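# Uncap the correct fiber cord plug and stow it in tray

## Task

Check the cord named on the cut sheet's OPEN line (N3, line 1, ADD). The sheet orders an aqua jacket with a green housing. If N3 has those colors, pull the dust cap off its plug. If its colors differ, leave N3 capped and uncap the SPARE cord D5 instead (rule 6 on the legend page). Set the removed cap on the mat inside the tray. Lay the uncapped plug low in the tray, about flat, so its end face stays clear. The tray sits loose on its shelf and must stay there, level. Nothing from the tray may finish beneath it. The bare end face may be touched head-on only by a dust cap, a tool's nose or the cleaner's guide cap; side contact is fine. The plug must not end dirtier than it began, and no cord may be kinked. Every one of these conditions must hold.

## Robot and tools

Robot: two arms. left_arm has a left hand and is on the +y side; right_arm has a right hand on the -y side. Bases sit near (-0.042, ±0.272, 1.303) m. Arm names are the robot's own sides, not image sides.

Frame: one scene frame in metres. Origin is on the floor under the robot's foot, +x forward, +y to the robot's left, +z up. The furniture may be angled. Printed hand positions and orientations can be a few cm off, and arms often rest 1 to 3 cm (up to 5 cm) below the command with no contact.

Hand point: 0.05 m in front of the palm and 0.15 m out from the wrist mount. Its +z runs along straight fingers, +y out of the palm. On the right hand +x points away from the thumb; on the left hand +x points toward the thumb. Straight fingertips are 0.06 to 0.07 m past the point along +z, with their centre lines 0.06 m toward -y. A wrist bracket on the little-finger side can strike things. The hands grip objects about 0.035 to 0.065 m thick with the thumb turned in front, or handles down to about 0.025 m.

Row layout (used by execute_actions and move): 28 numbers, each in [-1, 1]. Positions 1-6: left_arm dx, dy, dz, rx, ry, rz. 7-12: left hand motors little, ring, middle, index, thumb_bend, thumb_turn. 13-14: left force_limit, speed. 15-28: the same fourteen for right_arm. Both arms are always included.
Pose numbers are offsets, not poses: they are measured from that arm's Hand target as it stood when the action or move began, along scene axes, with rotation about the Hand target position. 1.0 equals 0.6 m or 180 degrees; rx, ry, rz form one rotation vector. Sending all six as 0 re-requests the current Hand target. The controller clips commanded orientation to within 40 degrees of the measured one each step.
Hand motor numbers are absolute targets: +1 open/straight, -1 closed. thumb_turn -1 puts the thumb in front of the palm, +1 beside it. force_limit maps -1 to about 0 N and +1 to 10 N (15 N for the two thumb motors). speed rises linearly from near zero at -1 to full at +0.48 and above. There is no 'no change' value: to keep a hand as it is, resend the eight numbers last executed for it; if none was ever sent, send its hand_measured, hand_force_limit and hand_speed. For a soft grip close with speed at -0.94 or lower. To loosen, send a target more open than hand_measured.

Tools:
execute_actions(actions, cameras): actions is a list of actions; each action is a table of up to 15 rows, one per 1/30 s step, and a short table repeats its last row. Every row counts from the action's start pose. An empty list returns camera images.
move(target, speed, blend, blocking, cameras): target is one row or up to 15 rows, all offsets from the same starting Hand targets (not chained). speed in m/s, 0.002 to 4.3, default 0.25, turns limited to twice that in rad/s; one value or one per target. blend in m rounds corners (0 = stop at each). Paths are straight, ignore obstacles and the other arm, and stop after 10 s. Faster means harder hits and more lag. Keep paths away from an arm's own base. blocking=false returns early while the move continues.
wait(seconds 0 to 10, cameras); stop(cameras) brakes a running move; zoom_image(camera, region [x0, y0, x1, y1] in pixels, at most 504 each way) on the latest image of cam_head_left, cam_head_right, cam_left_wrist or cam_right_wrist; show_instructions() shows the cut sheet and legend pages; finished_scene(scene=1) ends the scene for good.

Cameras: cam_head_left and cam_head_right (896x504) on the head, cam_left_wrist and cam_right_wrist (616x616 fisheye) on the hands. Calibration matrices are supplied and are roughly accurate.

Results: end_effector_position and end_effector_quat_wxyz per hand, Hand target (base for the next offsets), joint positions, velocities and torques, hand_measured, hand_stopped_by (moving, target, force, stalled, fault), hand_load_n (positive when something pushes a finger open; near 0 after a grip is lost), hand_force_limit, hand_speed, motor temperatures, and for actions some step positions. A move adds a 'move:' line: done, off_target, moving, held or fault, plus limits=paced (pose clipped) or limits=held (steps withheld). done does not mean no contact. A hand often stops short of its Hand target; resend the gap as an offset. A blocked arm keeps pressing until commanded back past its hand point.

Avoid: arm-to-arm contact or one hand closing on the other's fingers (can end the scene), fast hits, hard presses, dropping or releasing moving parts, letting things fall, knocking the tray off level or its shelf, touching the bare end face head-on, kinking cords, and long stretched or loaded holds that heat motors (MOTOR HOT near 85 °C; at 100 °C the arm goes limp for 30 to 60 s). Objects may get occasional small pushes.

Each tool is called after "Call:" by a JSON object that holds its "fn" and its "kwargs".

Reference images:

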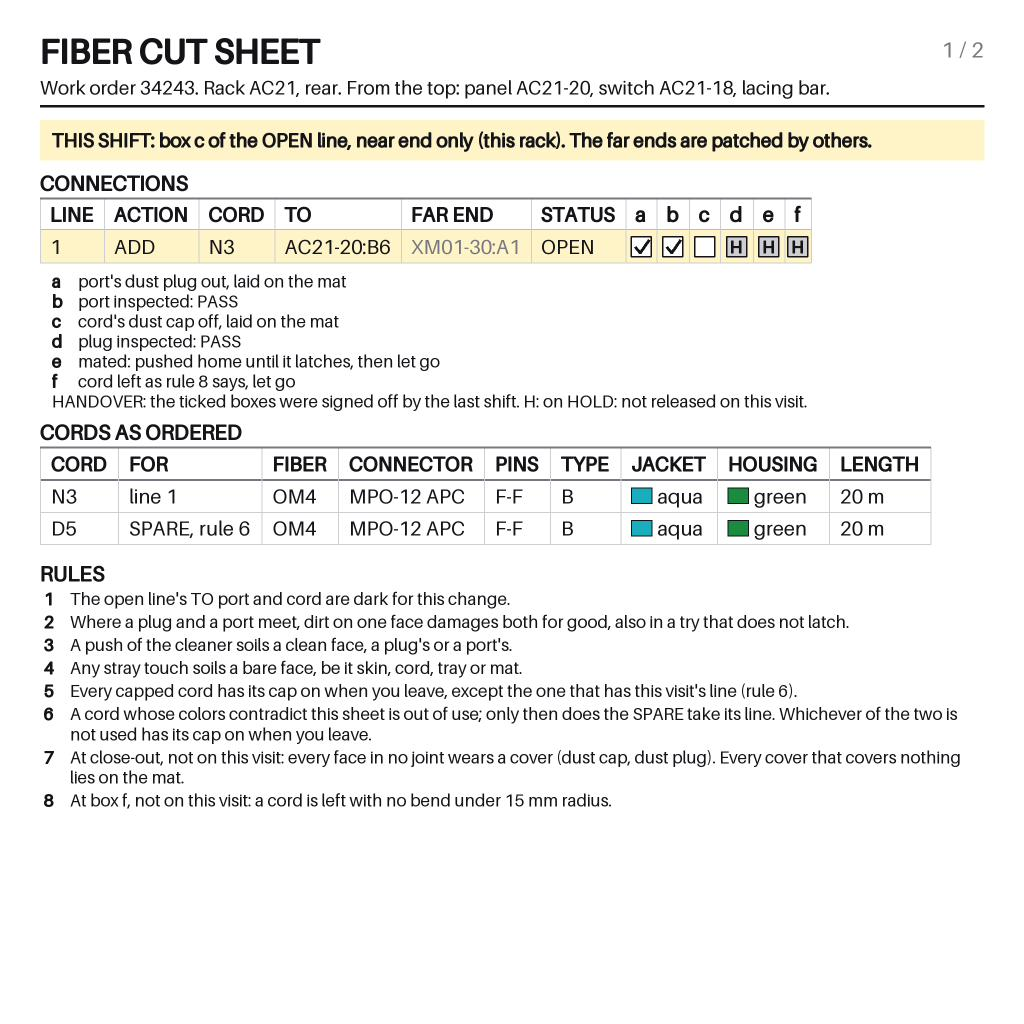

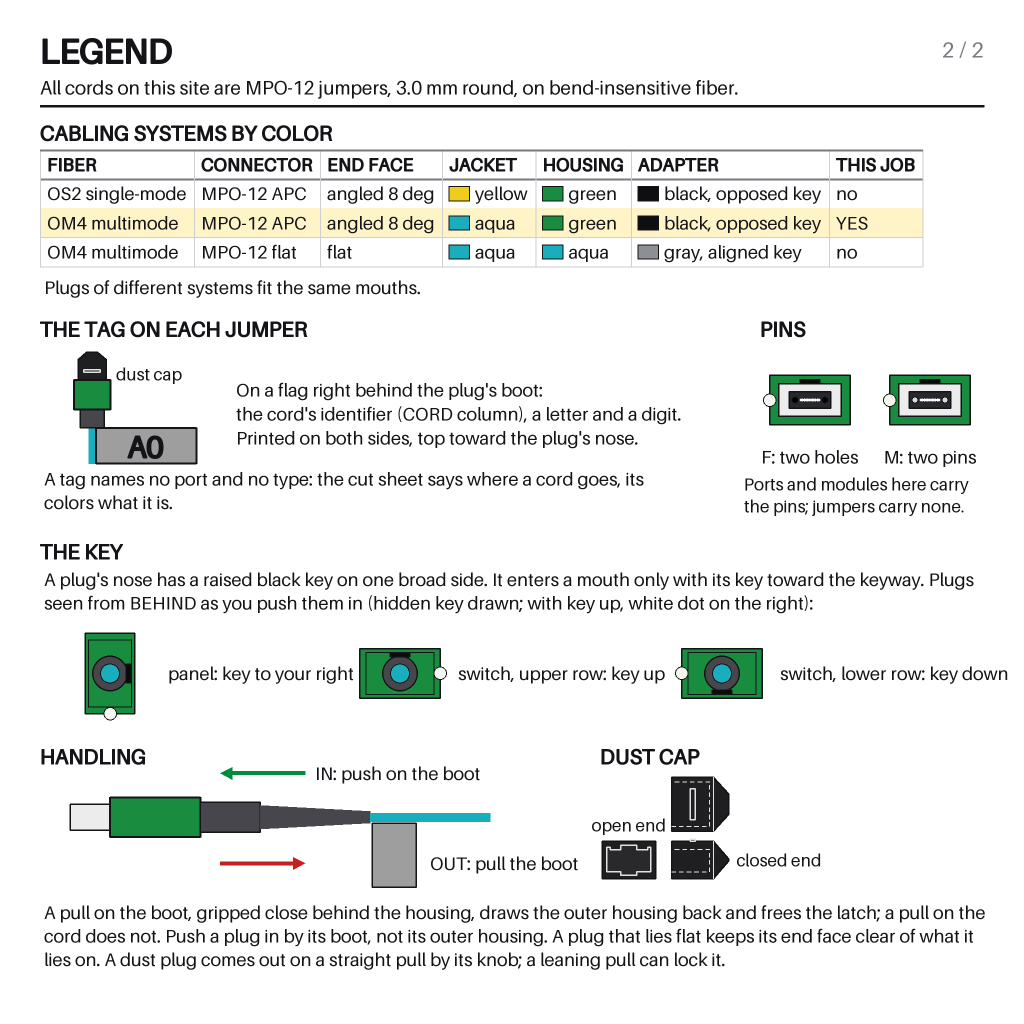

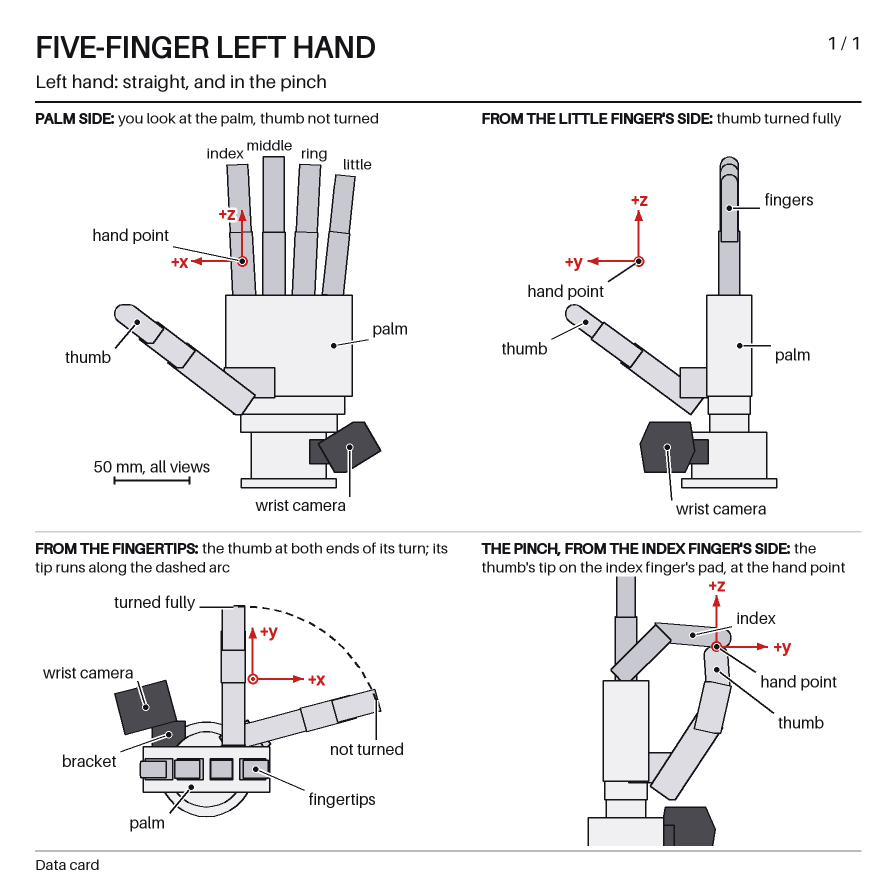

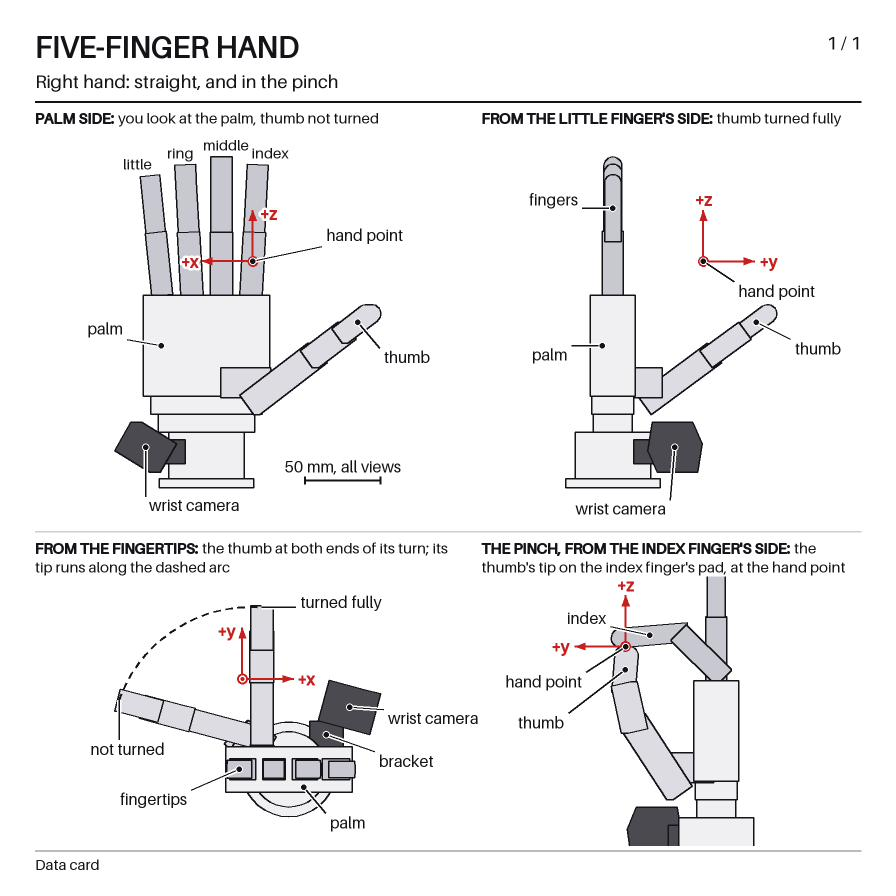

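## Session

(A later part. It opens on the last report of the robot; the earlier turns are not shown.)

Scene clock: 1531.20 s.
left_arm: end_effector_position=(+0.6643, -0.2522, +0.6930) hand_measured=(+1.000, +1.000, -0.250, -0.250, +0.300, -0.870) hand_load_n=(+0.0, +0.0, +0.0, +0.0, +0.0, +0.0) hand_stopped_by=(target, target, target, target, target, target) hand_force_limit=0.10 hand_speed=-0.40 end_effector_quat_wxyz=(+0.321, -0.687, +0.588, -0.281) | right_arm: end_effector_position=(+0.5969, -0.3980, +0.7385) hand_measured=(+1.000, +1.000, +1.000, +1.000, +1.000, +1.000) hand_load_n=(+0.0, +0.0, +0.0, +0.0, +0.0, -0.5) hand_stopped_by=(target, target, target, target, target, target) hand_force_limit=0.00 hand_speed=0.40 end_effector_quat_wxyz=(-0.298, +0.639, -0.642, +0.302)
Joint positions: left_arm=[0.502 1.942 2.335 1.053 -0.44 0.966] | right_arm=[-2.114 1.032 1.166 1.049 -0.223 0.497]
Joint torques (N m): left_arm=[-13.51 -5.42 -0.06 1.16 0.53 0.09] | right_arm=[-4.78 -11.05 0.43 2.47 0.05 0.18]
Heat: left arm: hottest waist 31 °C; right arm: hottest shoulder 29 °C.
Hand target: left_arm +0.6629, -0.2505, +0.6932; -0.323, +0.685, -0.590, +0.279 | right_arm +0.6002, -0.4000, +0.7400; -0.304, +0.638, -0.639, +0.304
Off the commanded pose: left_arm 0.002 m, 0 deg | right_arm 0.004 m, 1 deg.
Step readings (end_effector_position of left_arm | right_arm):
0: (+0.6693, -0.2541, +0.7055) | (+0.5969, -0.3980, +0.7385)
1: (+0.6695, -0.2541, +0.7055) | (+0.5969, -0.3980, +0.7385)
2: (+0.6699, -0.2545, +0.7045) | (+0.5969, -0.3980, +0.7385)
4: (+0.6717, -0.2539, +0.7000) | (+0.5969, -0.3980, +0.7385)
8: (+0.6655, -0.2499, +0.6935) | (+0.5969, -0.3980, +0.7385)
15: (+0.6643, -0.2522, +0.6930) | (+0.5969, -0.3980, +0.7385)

Call:
{"fn": "execute_actions", "kwargs": {"actions": [[[0,0,-0.05,0,0,0,1,1,-0.25,-0.25,0.3,-0.87,0.1,-0.4,0,0,0,0,0,0,1,1,1,1,1,1,0,0.4],[0,0,-0.05,0,0,0,1,1,-0.25,-0.25,0.3,-0.87,0.1,-0.4,0,0,0,0,0,0,1,1,1,1,1,1,0,0.4],[0,0,-0.05,0,0,0,1,1,-0.25,-0.25,0.3,-0.87,0.1,-0.4,0,0,0,0,0,0,1,1,1,1,1,1,0,0.4],[0,0,0.03,0,0,0,1,1,-0.25,-0.25,0.3,-0.87,0.1,-0.4,0,0,0,0,0,0,1,1,1,1,1,1,0,0.4],[0,0,0.03,0,0,0,1,1,-0.25,-0.25,0.3,-0.87,0.1,-0.4,0,0,0,0,0,0,1,1,1,1,1,1,0,0.4],[0,0,0.03,0,0,0,1,1,-0.25,-0.25,0.3,-0.87,0.1,-0.4,0,0,0,0,0,0,1,1,1,1,1,1,0,0.4],[0,0,-0.05,0,0,0,1,1,-0.25,-0.25,0.3,-0.87,0.1,-0.4,0,0,0,0,0,0,1,1,1,1,1,1,0,0.4],[0,0,-0.05,0,0,0,1,1,-0.25,-0.25,0.3,-0.87,0.1,-0.4,0,0,0,0,0,0,1,1,1,1,1,1,0,0.4],[0,0,-0.05,0,0,0,1,1,-0.25,-0.25,0.3,-0.87,0.1,-0.4,0,0,0,0,0,0,1,1,1,1,1,1,0,0.4],[0,0,0.015,0,0,0,1,1,-0.25,-0.25,0.3,-0.87,0.1,-0.4,0,0,0,0,0,0,1,1,1,1,1,1,0,0.4],[0,0,0.015,0,0,0,1,1,-0.25,-0.25,0.3,-0.87,0.1,-0.4,0,0,0,0,0,0,1,1,1,1,1,1,0,0.4],[0,0,-0.035,0,0,0,1,1,-0.25,-0.25,0.3,-0.87,0.1,-0.4,0,0,0,0,0,0,1,1,1,1,1,1,0,0.4],[0,0,-0.035,0,0,0,1,1,-0.25,-0.25,0.3,-0.87,0.1,-0.4,0,0,0,0,0,0,1,1,1,1,1,1,0,0.4],[0,0,-0.005,0,0,0,1,1,-0.25,-0.25,0.3,-0.87,0.1,-0.4,0,0,0,0,0,0,1,1,1,1,1,1,0,0.4],[0,0,-0.017,0,0,0,1,1,-0.25,-0.25,0.3,-0.87,0.1,-0.4,0,0,0,0,0,0,1,1,1,1,1,1,0,0.4]]], "cameras": ["cam_left_wrist","cam_right_wrist"]}}

Call:
{"fn": "zoom_image", "kwargs": {"camera": "cam_left_wrist", "region": [190, 230, 350, 370]}}

Call:
{"fn": "zoom_image", "kwargs": {"camera": "cam_right_wrist", "region": [235, 325, 325, 405]}}

Scene clock: 1560.97 s.
left_arm: end_effector_position=(+0.6692, -0.2505, +0.6929) hand_measured=(+1.000, +1.000, -0.250, -0.250, +0.300, -0.870) hand_load_n=(+0.0, +0.0, +0.0, +0.0, +0.0, +0.0) hand_stopped_by=(target, target, target, target, target, target) hand_force_limit=0.10 hand_speed=-0.40 end_effector_quat_wxyz=(+0.323, -0.689, +0.584, -0.282) | right_arm: end_effector_position=(+0.5969, -0.3980, +0.7385) hand_measured=(+1.000, +1.000, +1.000, +1.000, +1.000, +1.000) hand_load_n=(+0.0, +0.0, +0.0, +0.0, +0.0, +0.0) hand_stopped_by=(target, target, target, target, target, target) hand_force_limit=0.00 hand_speed=0.40 end_effector_quat_wxyz=(-0.298, +0.639, -0.642, +0.302)
Joint positions: left_arm=[0.502 1.947 2.354 1.047 -0.438 0.962] | right_arm=[-2.114 1.032 1.166 1.049 -0.223 0.497]
Joint torques (N m): left_arm=[-12.81 -3.43 1.46 0.51 0.53 -0.03] | right_arm=[-4.78 -10.99 0.43 2.48 0.05 0.19]
Motor temperatures (°C): left_arm=[32 20 21 24 23 22] | right_arm=[23 30 22 21 20 21]
Heat: left arm: hottest waist 32 °C; right arm: hottest shoulder 30 °C.
Hand target: left_arm +0.6629, -0.2505, +0.6830; -0.323, +0.685, -0.590, +0.279 | right_arm +0.6002, -0.4000, +0.7400; -0.304, +0.638, -0.639, +0.304
Off the commanded pose: left_arm 0.012 m, 1 deg | right_arm 0.004 m, 1 deg.
Step readings (end_effector_position of left_arm | right_arm):
0: (+0.6643, -0.2522, +0.6930) | (+0.5969, -0.3980, +0.7385)
1: (+0.6643, -0.2522, +0.6930) | (+0.5969, -0.3980, +0.7385)
2: (+0.6648, -0.2521, +0.6930) | (+0.5969, -0.3980, +0.7385)
4: (+0.6667, -0.2528, +0.6924) | (+0.5969, -0.3980, +0.7385)
8: (+0.6651, -0.2517, +0.6931) | (+0.5969, -0.3980, +0.7385)
15: (+0.6655, -0.2531, +0.6924) | (+0.5969, -0.3980, +0.7385)
camera_calibration:
cam_left_wrist: T_world_to_cam=[[0.661586, -0.114219, 0.74112, -0.986048], [-0.397584, -0.891406, 0.217537, -0.110008], [0.635792, -0.438577, -0.635153, 0.0218565], [0, 0, 0, 1]] pos_world=[0.594722, -0.201101, 0.768593]
cam_right_wrist: T_world_to_cam=[[-0.6551, -0.251446, -0.712474, 0.812169], [-0.534511, 0.82071, 0.201824, 0.490593], [0.533987, 0.513039, -0.672048, 0.499809], [0, 0, 0, 1]] pos_world=[0.527389, -0.45484, 0.815531]
Images, in order (width x height): cam_left_wrist 616x616, cam_right_wrist 616x616.

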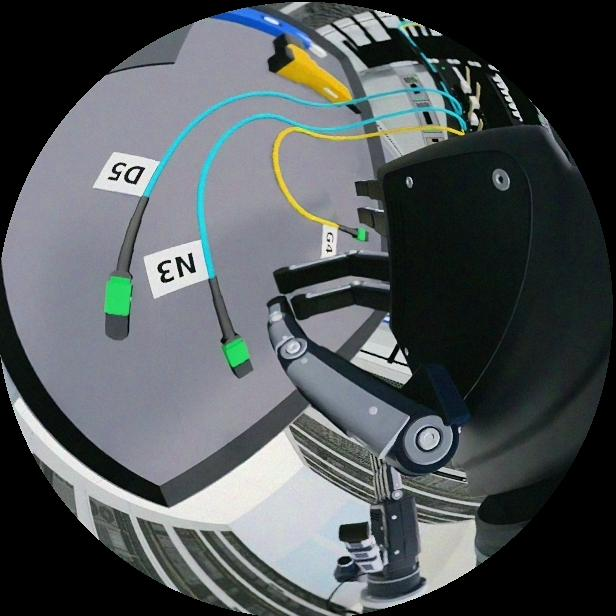

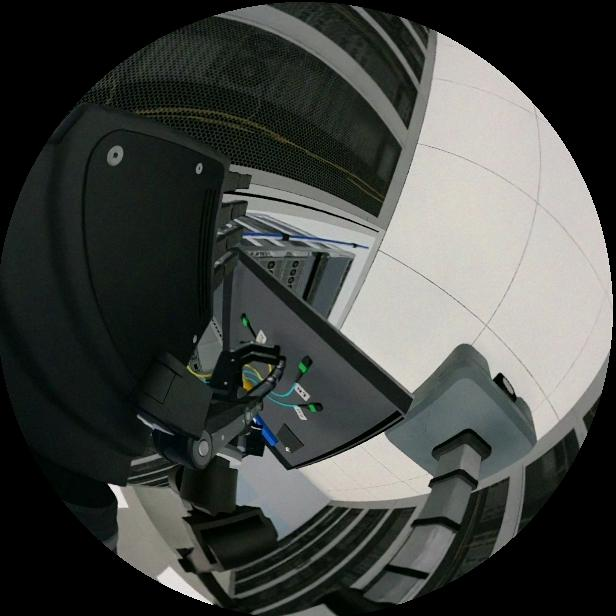

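Scaled by 3.150 from the camera's 616x616 image, which has a finer 880x880 frame.

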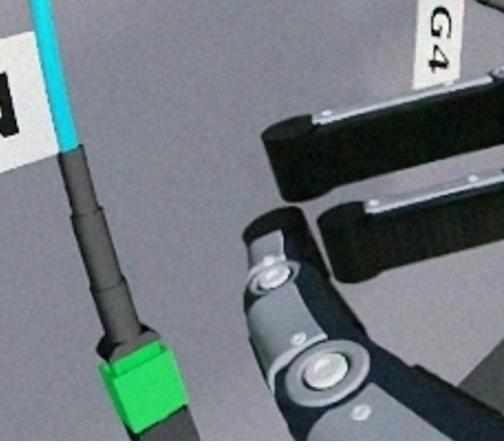

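Scaled by 5.600 from the camera's 616x616 image, which has a finer 880x880 frame.

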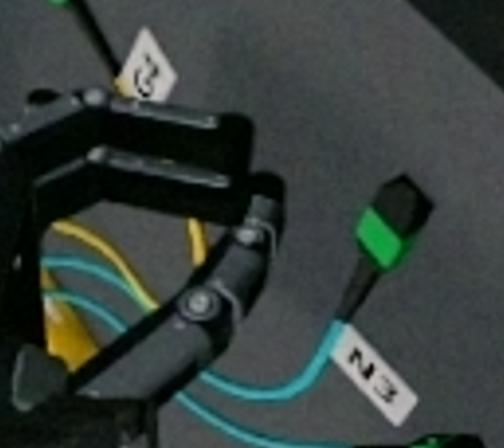

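Call:
{"fn": "execute_actions", "kwargs": {"actions": [[[0,0,-0.05,0,0,0,1,1,-0.25,-0.25,0.3,-0.87,0.1,-0.4,0,0,0,0,0,0,1,1,1,1,1,1,0,0.4],[0,0,-0.05,0,0,0,1,1,-0.25,-0.25,0.3,-0.87,0.1,-0.4,0,0,0,0,0,0,1,1,1,1,1,1,0,0.4],[0,0,-0.05,0,0,0,1,1,-0.25,-0.25,0.3,-0.87,0.1,-0.4,0,0,0,0,0,0,1,1,1,1,1,1,0,0.4],[0,0,-0.05,0,0,0,1,1,-0.25,-0.25,0.3,-0.87,0.1,-0.4,0,0,0,0,0,0,1,1,1,1,1,1,0,0.4],[0,0,0.05,0,0,0,1,1,-0.25,-0.25,0.3,-0.87,0.1,-0.4,0,0,0,0,0,0,1,1,1,1,1,1,0,0.4],[0,0,0.05,0,0,0,1,1,-0.25,-0.25,0.3,-0.87,0.1,-0.4,0,0,0,0,0,0,1,1,1,1,1,1,0,0.4],[0,0,0.05,0,0,0,1,1,-0.25,-0.25,0.3,-0.87,0.1,-0.4,0,0,0,0,0,0,1,1,1,1,1,1,0,0.4],[0,0,0.05,0,0,0,1,1,-0.25,-0.25,0.3,-0.87,0.1,-0.4,0,0,0,0,0,0,1,1,1,1,1,1,0,0.4],[0,0,-0.05,0,0,0,1,1,-0.25,-0.25,0.3,-0.87,0.1,-0.4,0,0,0,0,0,0,1,1,1,1,1,1,0,0.4],[0,0,-0.05,0,0,0,1,1,-0.25,-0.25,0.3,-0.87,0.1,-0.4,0,0,0,0,0,0,1,1,1,1,1,1,0,0.4],[0,0,-0.05,0,0,0,1,1,-0.25,-0.25,0.3,-0.87,0.1,-0.4,0,0,0,0,0,0,1,1,1,1,1,1,0,0.4],[0,0,0.04,0,0,0,1,1,-0.25,-0.25,0.3,-0.87,0.1,-0.4,0,0,0,0,0,0,1,1,1,1,1,1,0,0.4],[0,0,0.04,0,0,0,1,1,-0.25,-0.25,0.3,-0.87,0.1,-0.4,0,0,0,0,0,0,1,1,1,1,1,1,0,0.4],[0,0,0.04,0,0,0,1,1,-0.25,-0.25,0.3,-0.87,0.1,-0.4,0,0,0,0,0,0,1,1,1,1,1,1,0,0.4],[0,0,0,0,0,0,1,1,-0.25,-0.25,0.3,-0.87,0.1,-0.4,0,0,0,0,0,0,1,1,1,1,1,1,0,0.4]],[[0,0,-0.04,0,0,0,1,1,-0.25,-0.25,0.3,-0.87,0.1,-0.4,0,0,0,0,0,0,1,1,1,1,1,1,0,0.4],[0,0,-0.04,0,0,0,1,1,-0.25,-0.25,0.3,-0.87,0.1,-0.4,0,0,0,0,0,0,1,1,1,1,1,1,0,0.4],[0,0,-0.04,0,0,0,1,1,-0.25,-0.25,0.3,-0.87,0.1,-0.4,0,0,0,0,0,0,1,1,1,1,1,1,0,0.4],[0,0,0.03,0,0,0,1,1,-0.25,-0.25,0.3,-0.87,0.1,-0.4,0,0,0,0,0,0,1,1,1,1,1,1,0,0.4],[0,0,0.03,0,0,0,1,1,-0.25,-0.25,0.3,-0.87,0.1,-0.4,0,0,0,0,0,0,1,1,1,1,1,1,0,0.4],[0,0,0.03,0,0,0,1,1,-0.25,-0.25,0.3,-0.87,0.1,-0.4,0,0,0,0,0,0,1,1,1,1,1,1,0,0.4],[0,0,-0.02,0,0,0,1,1,-0.25,-0.25,0.3,-0.87,0.1,-0.4,0,0,0,0,0,0,1,1,1,1,1,1,0,0.4],[0,0,-0.02,0,0,0,1,1,-0.25,-0.25,0.3,-0.87,0.1,-0.4,0,0,0,0,0,0,1,1,1,1,1,1,0,0.4],[0,0,-0.02,0,0,0,1,1,-0.25,-0.25,0.3,-0.87,0.1,-0.4,0,0,0,0,0,0,1,1,1,1,1,1,0,0.4],[0,0,0,0,0,0,1,1,-0.25,-0.25,0.3,-0.87,0.1,-0.4,0,0,0,0,0,0,1,1,1,1,1,1,0,0.4]]]}}

Scene clock: 1595.77 s.
left_arm: end_effector_position=(+0.6663, -0.2516, +0.6874) hand_measured=(+1.000, +1.000, -0.250, -0.250, +0.300, -0.870) hand_load_n=(+0.0, +0.0, +0.0, +0.0, +0.0, +0.0) hand_stopped_by=(target, target, target, target, target, target) hand_force_limit=0.10 hand_speed=-0.40 end_effector_quat_wxyz=(+0.322, -0.688, +0.587, -0.282) | right_arm: end_effector_position=(+0.5969, -0.3980, +0.7385) hand_measured=(+1.000, +1.000, +1.000, +1.000, +1.000, +1.000) hand_load_n=(-0.5, +0.0, +0.0, +0.0, +0.0, +0.0) hand_stopped_by=(target, target, target, target, target, target) hand_force_limit=0.00 hand_speed=0.40 end_effector_quat_wxyz=(-0.298, +0.639, -0.642, +0.302)
Joint positions: left_arm=[0.51 1.957 2.366 1.036 -0.437 0.956] | right_arm=[-2.114 1.032 1.166 1.049 -0.223 0.497]
Joint torques (N m): left_arm=[-13.16 -3.9 0.68 0.92 0.5 0.04] | right_arm=[-4.72 -11.05 0.43 2.48 0.05 0.18]
Heat: left arm: hottest waist 31 °C; right arm: hottest shoulder 30 °C.
Hand target: left_arm +0.6630, -0.2505, +0.6830; -0.323, +0.685, -0.590, +0.279 | right_arm +0.6002, -0.4000, +0.7400; -0.304, +0.638, -0.639, +0.304
Off the commanded pose: left_arm 0.005 m, 0 deg | right_arm 0.004 m, 1 deg.
Step readings (end_effector_position of left_arm | right_arm):
0: (+0.6692, -0.2505, +0.6929) | (+0.5969, -0.3980, +0.7385)
1: (+0.6694, -0.2506, +0.6929) | (+0.5969, -0.3980, +0.7385)
2: (+0.6697, -0.2512, +0.6921) | (+0.5969, -0.3980, +0.7385)
4: (+0.6719, -0.2519, +0.6893) | (+0.5969, -0.3980, +0.7385)
8: (+0.6658, -0.2515, +0.6875) | (+0.5969, -0.3980, +0.7385)
15: (+0.6628, -0.2525, +0.6877) | (+0.5969, -0.3980, +0.7385)
16: (+0.6625, -0.2526, +0.6877) | (+0.5969, -0.3980, +0.7385)
17: (+0.6623, -0.2530, +0.6876) | (+0.5969, -0.3980, +0.7385)
19: (+0.6643, -0.2537, +0.6867) | (+0.5969, -0.3980, +0.7385)
23: (+0.6639, -0.2528, +0.6873) | (+0.5969, -0.3980, +0.7385)
30: (+0.6663, -0.2516, +0.6874) | (+0.5969, -0.3980, +0.7385)

Call:
{"fn": "execute_actions", "kwargs": {"actions": [[[0,0,-0.05,0,0,0,1,1,-0.4,-0.4,0.3,-0.87,0.1,0.2,0,0,0,0,0,0,1,1,1,1,1,1,0,0.4],[0,0,-0.05,0,0,0,1,1,-0.4,-0.4,0.3,-0.87,0.1,0.2,0,0,0,0,0,0,1,1,1,1,1,1,0,0.4],[0,0,-0.05,0,0,0,1,1,-0.4,-0.4,0.3,-0.87,0.1,0.2,0,0,0,0,0,0,1,1,1,1,1,1,0,0.4],[0,0,-0.05,0,0,0,1,1,-0.4,-0.4,0.3,-0.87,0.1,0.2,0,0,0,0,0,0,1,1,1,1,1,1,0,0.4],[0,0,0.04,0,0,0,1,1,-0.4,-0.4,0.3,-0.87,0.1,0.2,0,0,0,0,0,0,1,1,1,1,1,1,0,0.4],[0,0,0.04,0,0,0,1,1,-0.4,-0.4,0.3,-0.87,0.1,0.2,0,0,0,0,0,0,1,1,1,1,1,1,0,0.4],[0,0,0.04,0,0,0,1,1,-0.4,-0.4,0.3,-0.87,0.1,0.2,0,0,0,0,0,0,1,1,1,1,1,1,0,0.4],[0,0,-0.06,0,0,0,1,1,-0.4,-0.4,0.3,-0.87,0.1,0.2,0,0,0,0,0,0,1,1,1,1,1,1,0,0.4],[0,0,-0.06,0,0,0,1,1,-0.4,-0.4,0.3,-0.87,0.1,0.2,0,0,0,0,0,0,1,1,1,1,1,1,0,0.4],[0,0,-0.06,0,0,0,1,1,-0.4,-0.4,0.3,-0.87,0.1,0.2,0,0,0,0,0,0,1,1,1,1,1,1,0,0.4],[0,0,-0.06,0,0,0,1,1,-0.4,-0.4,0.3,-0.87,0.1,0.2,0,0,0,0,0,0,1,1,1,1,1,1,0,0.4],[0,0,0.04,0,0,0,1,1,-0.4,-0.4,0.3,-0.87,0.1,0.2,0,0,0,0,0,0,1,1,1,1,1,1,0,0.4],[0,0,0.04,0,0,0,1,1,-0.4,-0.4,0.3,-0.87,0.1,0.2,0,0,0,0,0,0,1,1,1,1,1,1,0,0.4],[0,0,0.04,0,0,0,1,1,-0.4,-0.4,0.3,-0.87,0.1,0.2,0,0,0,0,0,0,1,1,1,1,1,1,0,0.4],[0,0,0,0,0,0,1,1,-0.4,-0.4,0.3,-0.87,0.1,0.2,0,0,0,0,0,0,1,1,1,1,1,1,0,0.4]],[[0,0,-0.06,0,0,0,1,1,-0.4,-0.4,0.3,-0.87,0.1,0.2,0,0,0,0,0,0,1,1,1,1,1,1,0,0.4],[0,0,-0.06,0,0,0,1,1,-0.4,-0.4,0.3,-0.87,0.1,0.2,0,0,0,0,0,0,1,1,1,1,1,1,0,0.4],[0,0,-0.06,0,0,0,1,1,-0.4,-0.4,0.3,-0.87,0.1,0.2,0,0,0,0,0,0,1,1,1,1,1,1,0,0.4],[0,0,0.03,0,0,0,1,1,-0.4,-0.4,0.3,-0.87,0.1,0.2,0,0,0,0,0,0,1,1,1,1,1,1,0,0.4],[0,0,0.03,0,0,0,1,1,-0.4,-0.4,0.3,-0.87,0.1,0.2,0,0,0,0,0,0,1,1,1,1,1,1,0,0.4],[0,0,0.03,0,0,0,1,1,-0.4,-0.4,0.3,-0.87,0.1,0.2,0,0,0,0,0,0,1,1,1,1,1,1,0,0.4],[0,0,-0.03,0,0,0,1,1,-0.4,-0.4,0.3,-0.87,0.1,0.2,0,0,0,0,0,0,1,1,1,1,1,1,0,0.4],[0,0,-0.03,0,0,0,1,1,-0.4,-0.4,0.3,-0.87,0.1,0.2,0,0,0,0,0,0,1,1,1,1,1,1,0,0.4],[0,0,-0.03,0,0,0,1,1,-0.4,-0.4,0.3,-0.87,0.1,0.2,0,0,0,0,0,0,1,1,1,1,1,1,0,0.4],[0,0,-0.01,0,0,0,1,1,-0.4,-0.4,0.3,-0.87,0.1,0.2,0,0,0,0,0,0,1,1,1,1,1,1,0,0.4]]], "cameras": ["cam_left_wrist","cam_right_wrist"]}}

Call:
{"fn": "zoom_image", "kwargs": {"camera": "cam_left_wrist", "region": [190, 230, 350, 370]}}

Call:
{"fn": "zoom_image", "kwargs": {"camera": "cam_right_wrist", "region": [235, 325, 325, 405]}}

Scene clock: 1639.57 s.
left_arm: end_effector_position=(+0.6664, -0.2524, +0.6833) hand_measured=(+1.000, +1.000, -0.394, -0.392, +0.302, -0.870) hand_load_n=(+0.0, +0.0, +4.0, +9.0, +9.0, +6.5) hand_stopped_by=(target, target, force, force, target, target) hand_force_limit=0.10 hand_speed=0.20 end_effector_quat_wxyz=(+0.322, -0.688, +0.586, -0.282) | right_arm: end_effector_position=(+0.5969, -0.3980, +0.7385) hand_measured=(+1.000, +1.000, +1.000, +1.000, +1.000, +1.000) hand_load_n=(+0.0, +0.0, +0.0, +0.0, +0.0, +0.0) hand_stopped_by=(target, target, target, target, target, target) hand_force_limit=0.00 hand_speed=0.40 end_effector_quat_wxyz=(-0.298, +0.639, -0.642, +0.302)
Joint positions: left_arm=[0.515 1.969 2.389 1.023 -0.436 0.948] | right_arm=[-2.114 1.032 1.166 1.049 -0.223 0.497]
Joint torques (N m): left_arm=[-13.33 -4.31 1.2 0.69 0.49 0.04] | right_arm=[-4.78 -10.99 0.42 2.48 0.05 0.18]
Heat: left arm: hottest waist 32 °C; right arm: hottest shoulder 30 °C.
Hand target: left_arm +0.6631, -0.2505, +0.6771; -0.323, +0.686, -0.589, +0.279 | right_arm +0.6002, -0.4000, +0.7400; -0.304, +0.638, -0.639, +0.304
Off the commanded pose: left_arm 0.007 m, 1 deg | right_arm 0.004 m, 1 deg.
Step readings (end_effector_position of left_arm | right_arm):
0: (+0.6663, -0.2516, +0.6874) | (+0.5969, -0.3980, +0.7385)
1: (+0.6663, -0.2516, +0.6874) | (+0.5969, -0.3980, +0.7385)
2: (+0.6669, -0.2517, +0.6873) | (+0.5969, -0.3980, +0.7385)
4: (+0.6692, -0.2528, +0.6857) | (+0.5969, -0.3980, +0.7385)
8: (+0.6669, -0.2517, +0.6853) | (+0.5969, -0.3980, +0.7385)
15: (+0.6637, -0.2538, +0.6834) | (+0.5969, -0.3980, +0.7385)
16: (+0.6624, -0.2542, +0.6834) | (+0.5969, -0.3980, +0.7385)
17: (+0.6625, -0.2543, +0.6833) | (+0.5969, -0.3980, +0.7385)
19: (+0.6641, -0.2555, +0.6822) | (+0.5969, -0.3980, +0.7385)
23: (+0.6622, -0.2548, +0.6830) | (+0.5969, -0.3980, +0.7385)
30: (+0.6664, -0.2524, +0.6833) | (+0.5969, -0.3980, +0.7385)
camera_calibration:
cam_left_wrist: T_world_to_cam=[[0.662604, -0.11608, 0.73992, -0.977612], [-0.400646, -0.889622, 0.219216, -0.109452], [0.632803, -0.441699, -0.635974, 0.0184682], [0, 0, 0, 1]] pos_world=[0.592231, -0.202695, 0.759094]
cam_right_wrist: T_world_to_cam=[[-0.6551, -0.251446, -0.712474, 0.812169], [-0.534511, 0.82071, 0.201824, 0.490593], [0.533987, 0.513039, -0.672048, 0.499809], [0, 0, 0, 1]] pos_world=[0.527389, -0.45484, 0.815531]
Images, in order (width x height): cam_left_wrist 616x616, cam_right_wrist 616x616.

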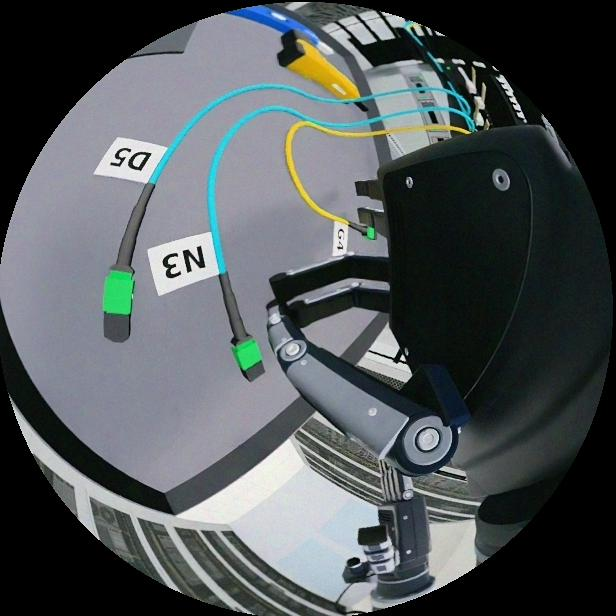

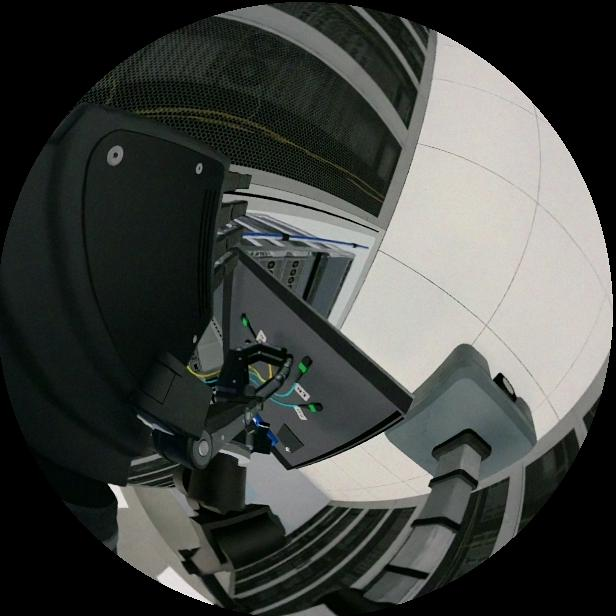

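Scaled by 3.150 from the camera's 616x616 image, which has a finer 880x880 frame.

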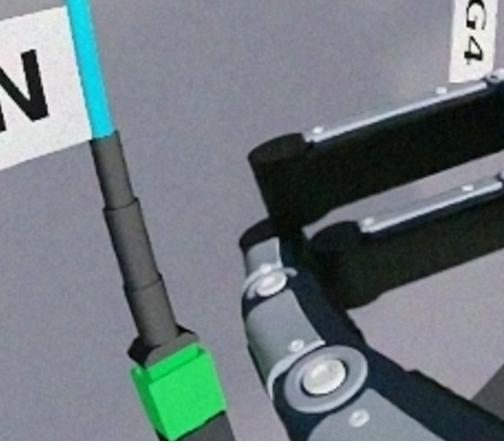

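Scaled by 5.600 from the camera's 616x616 image, which has a finer 880x880 frame.

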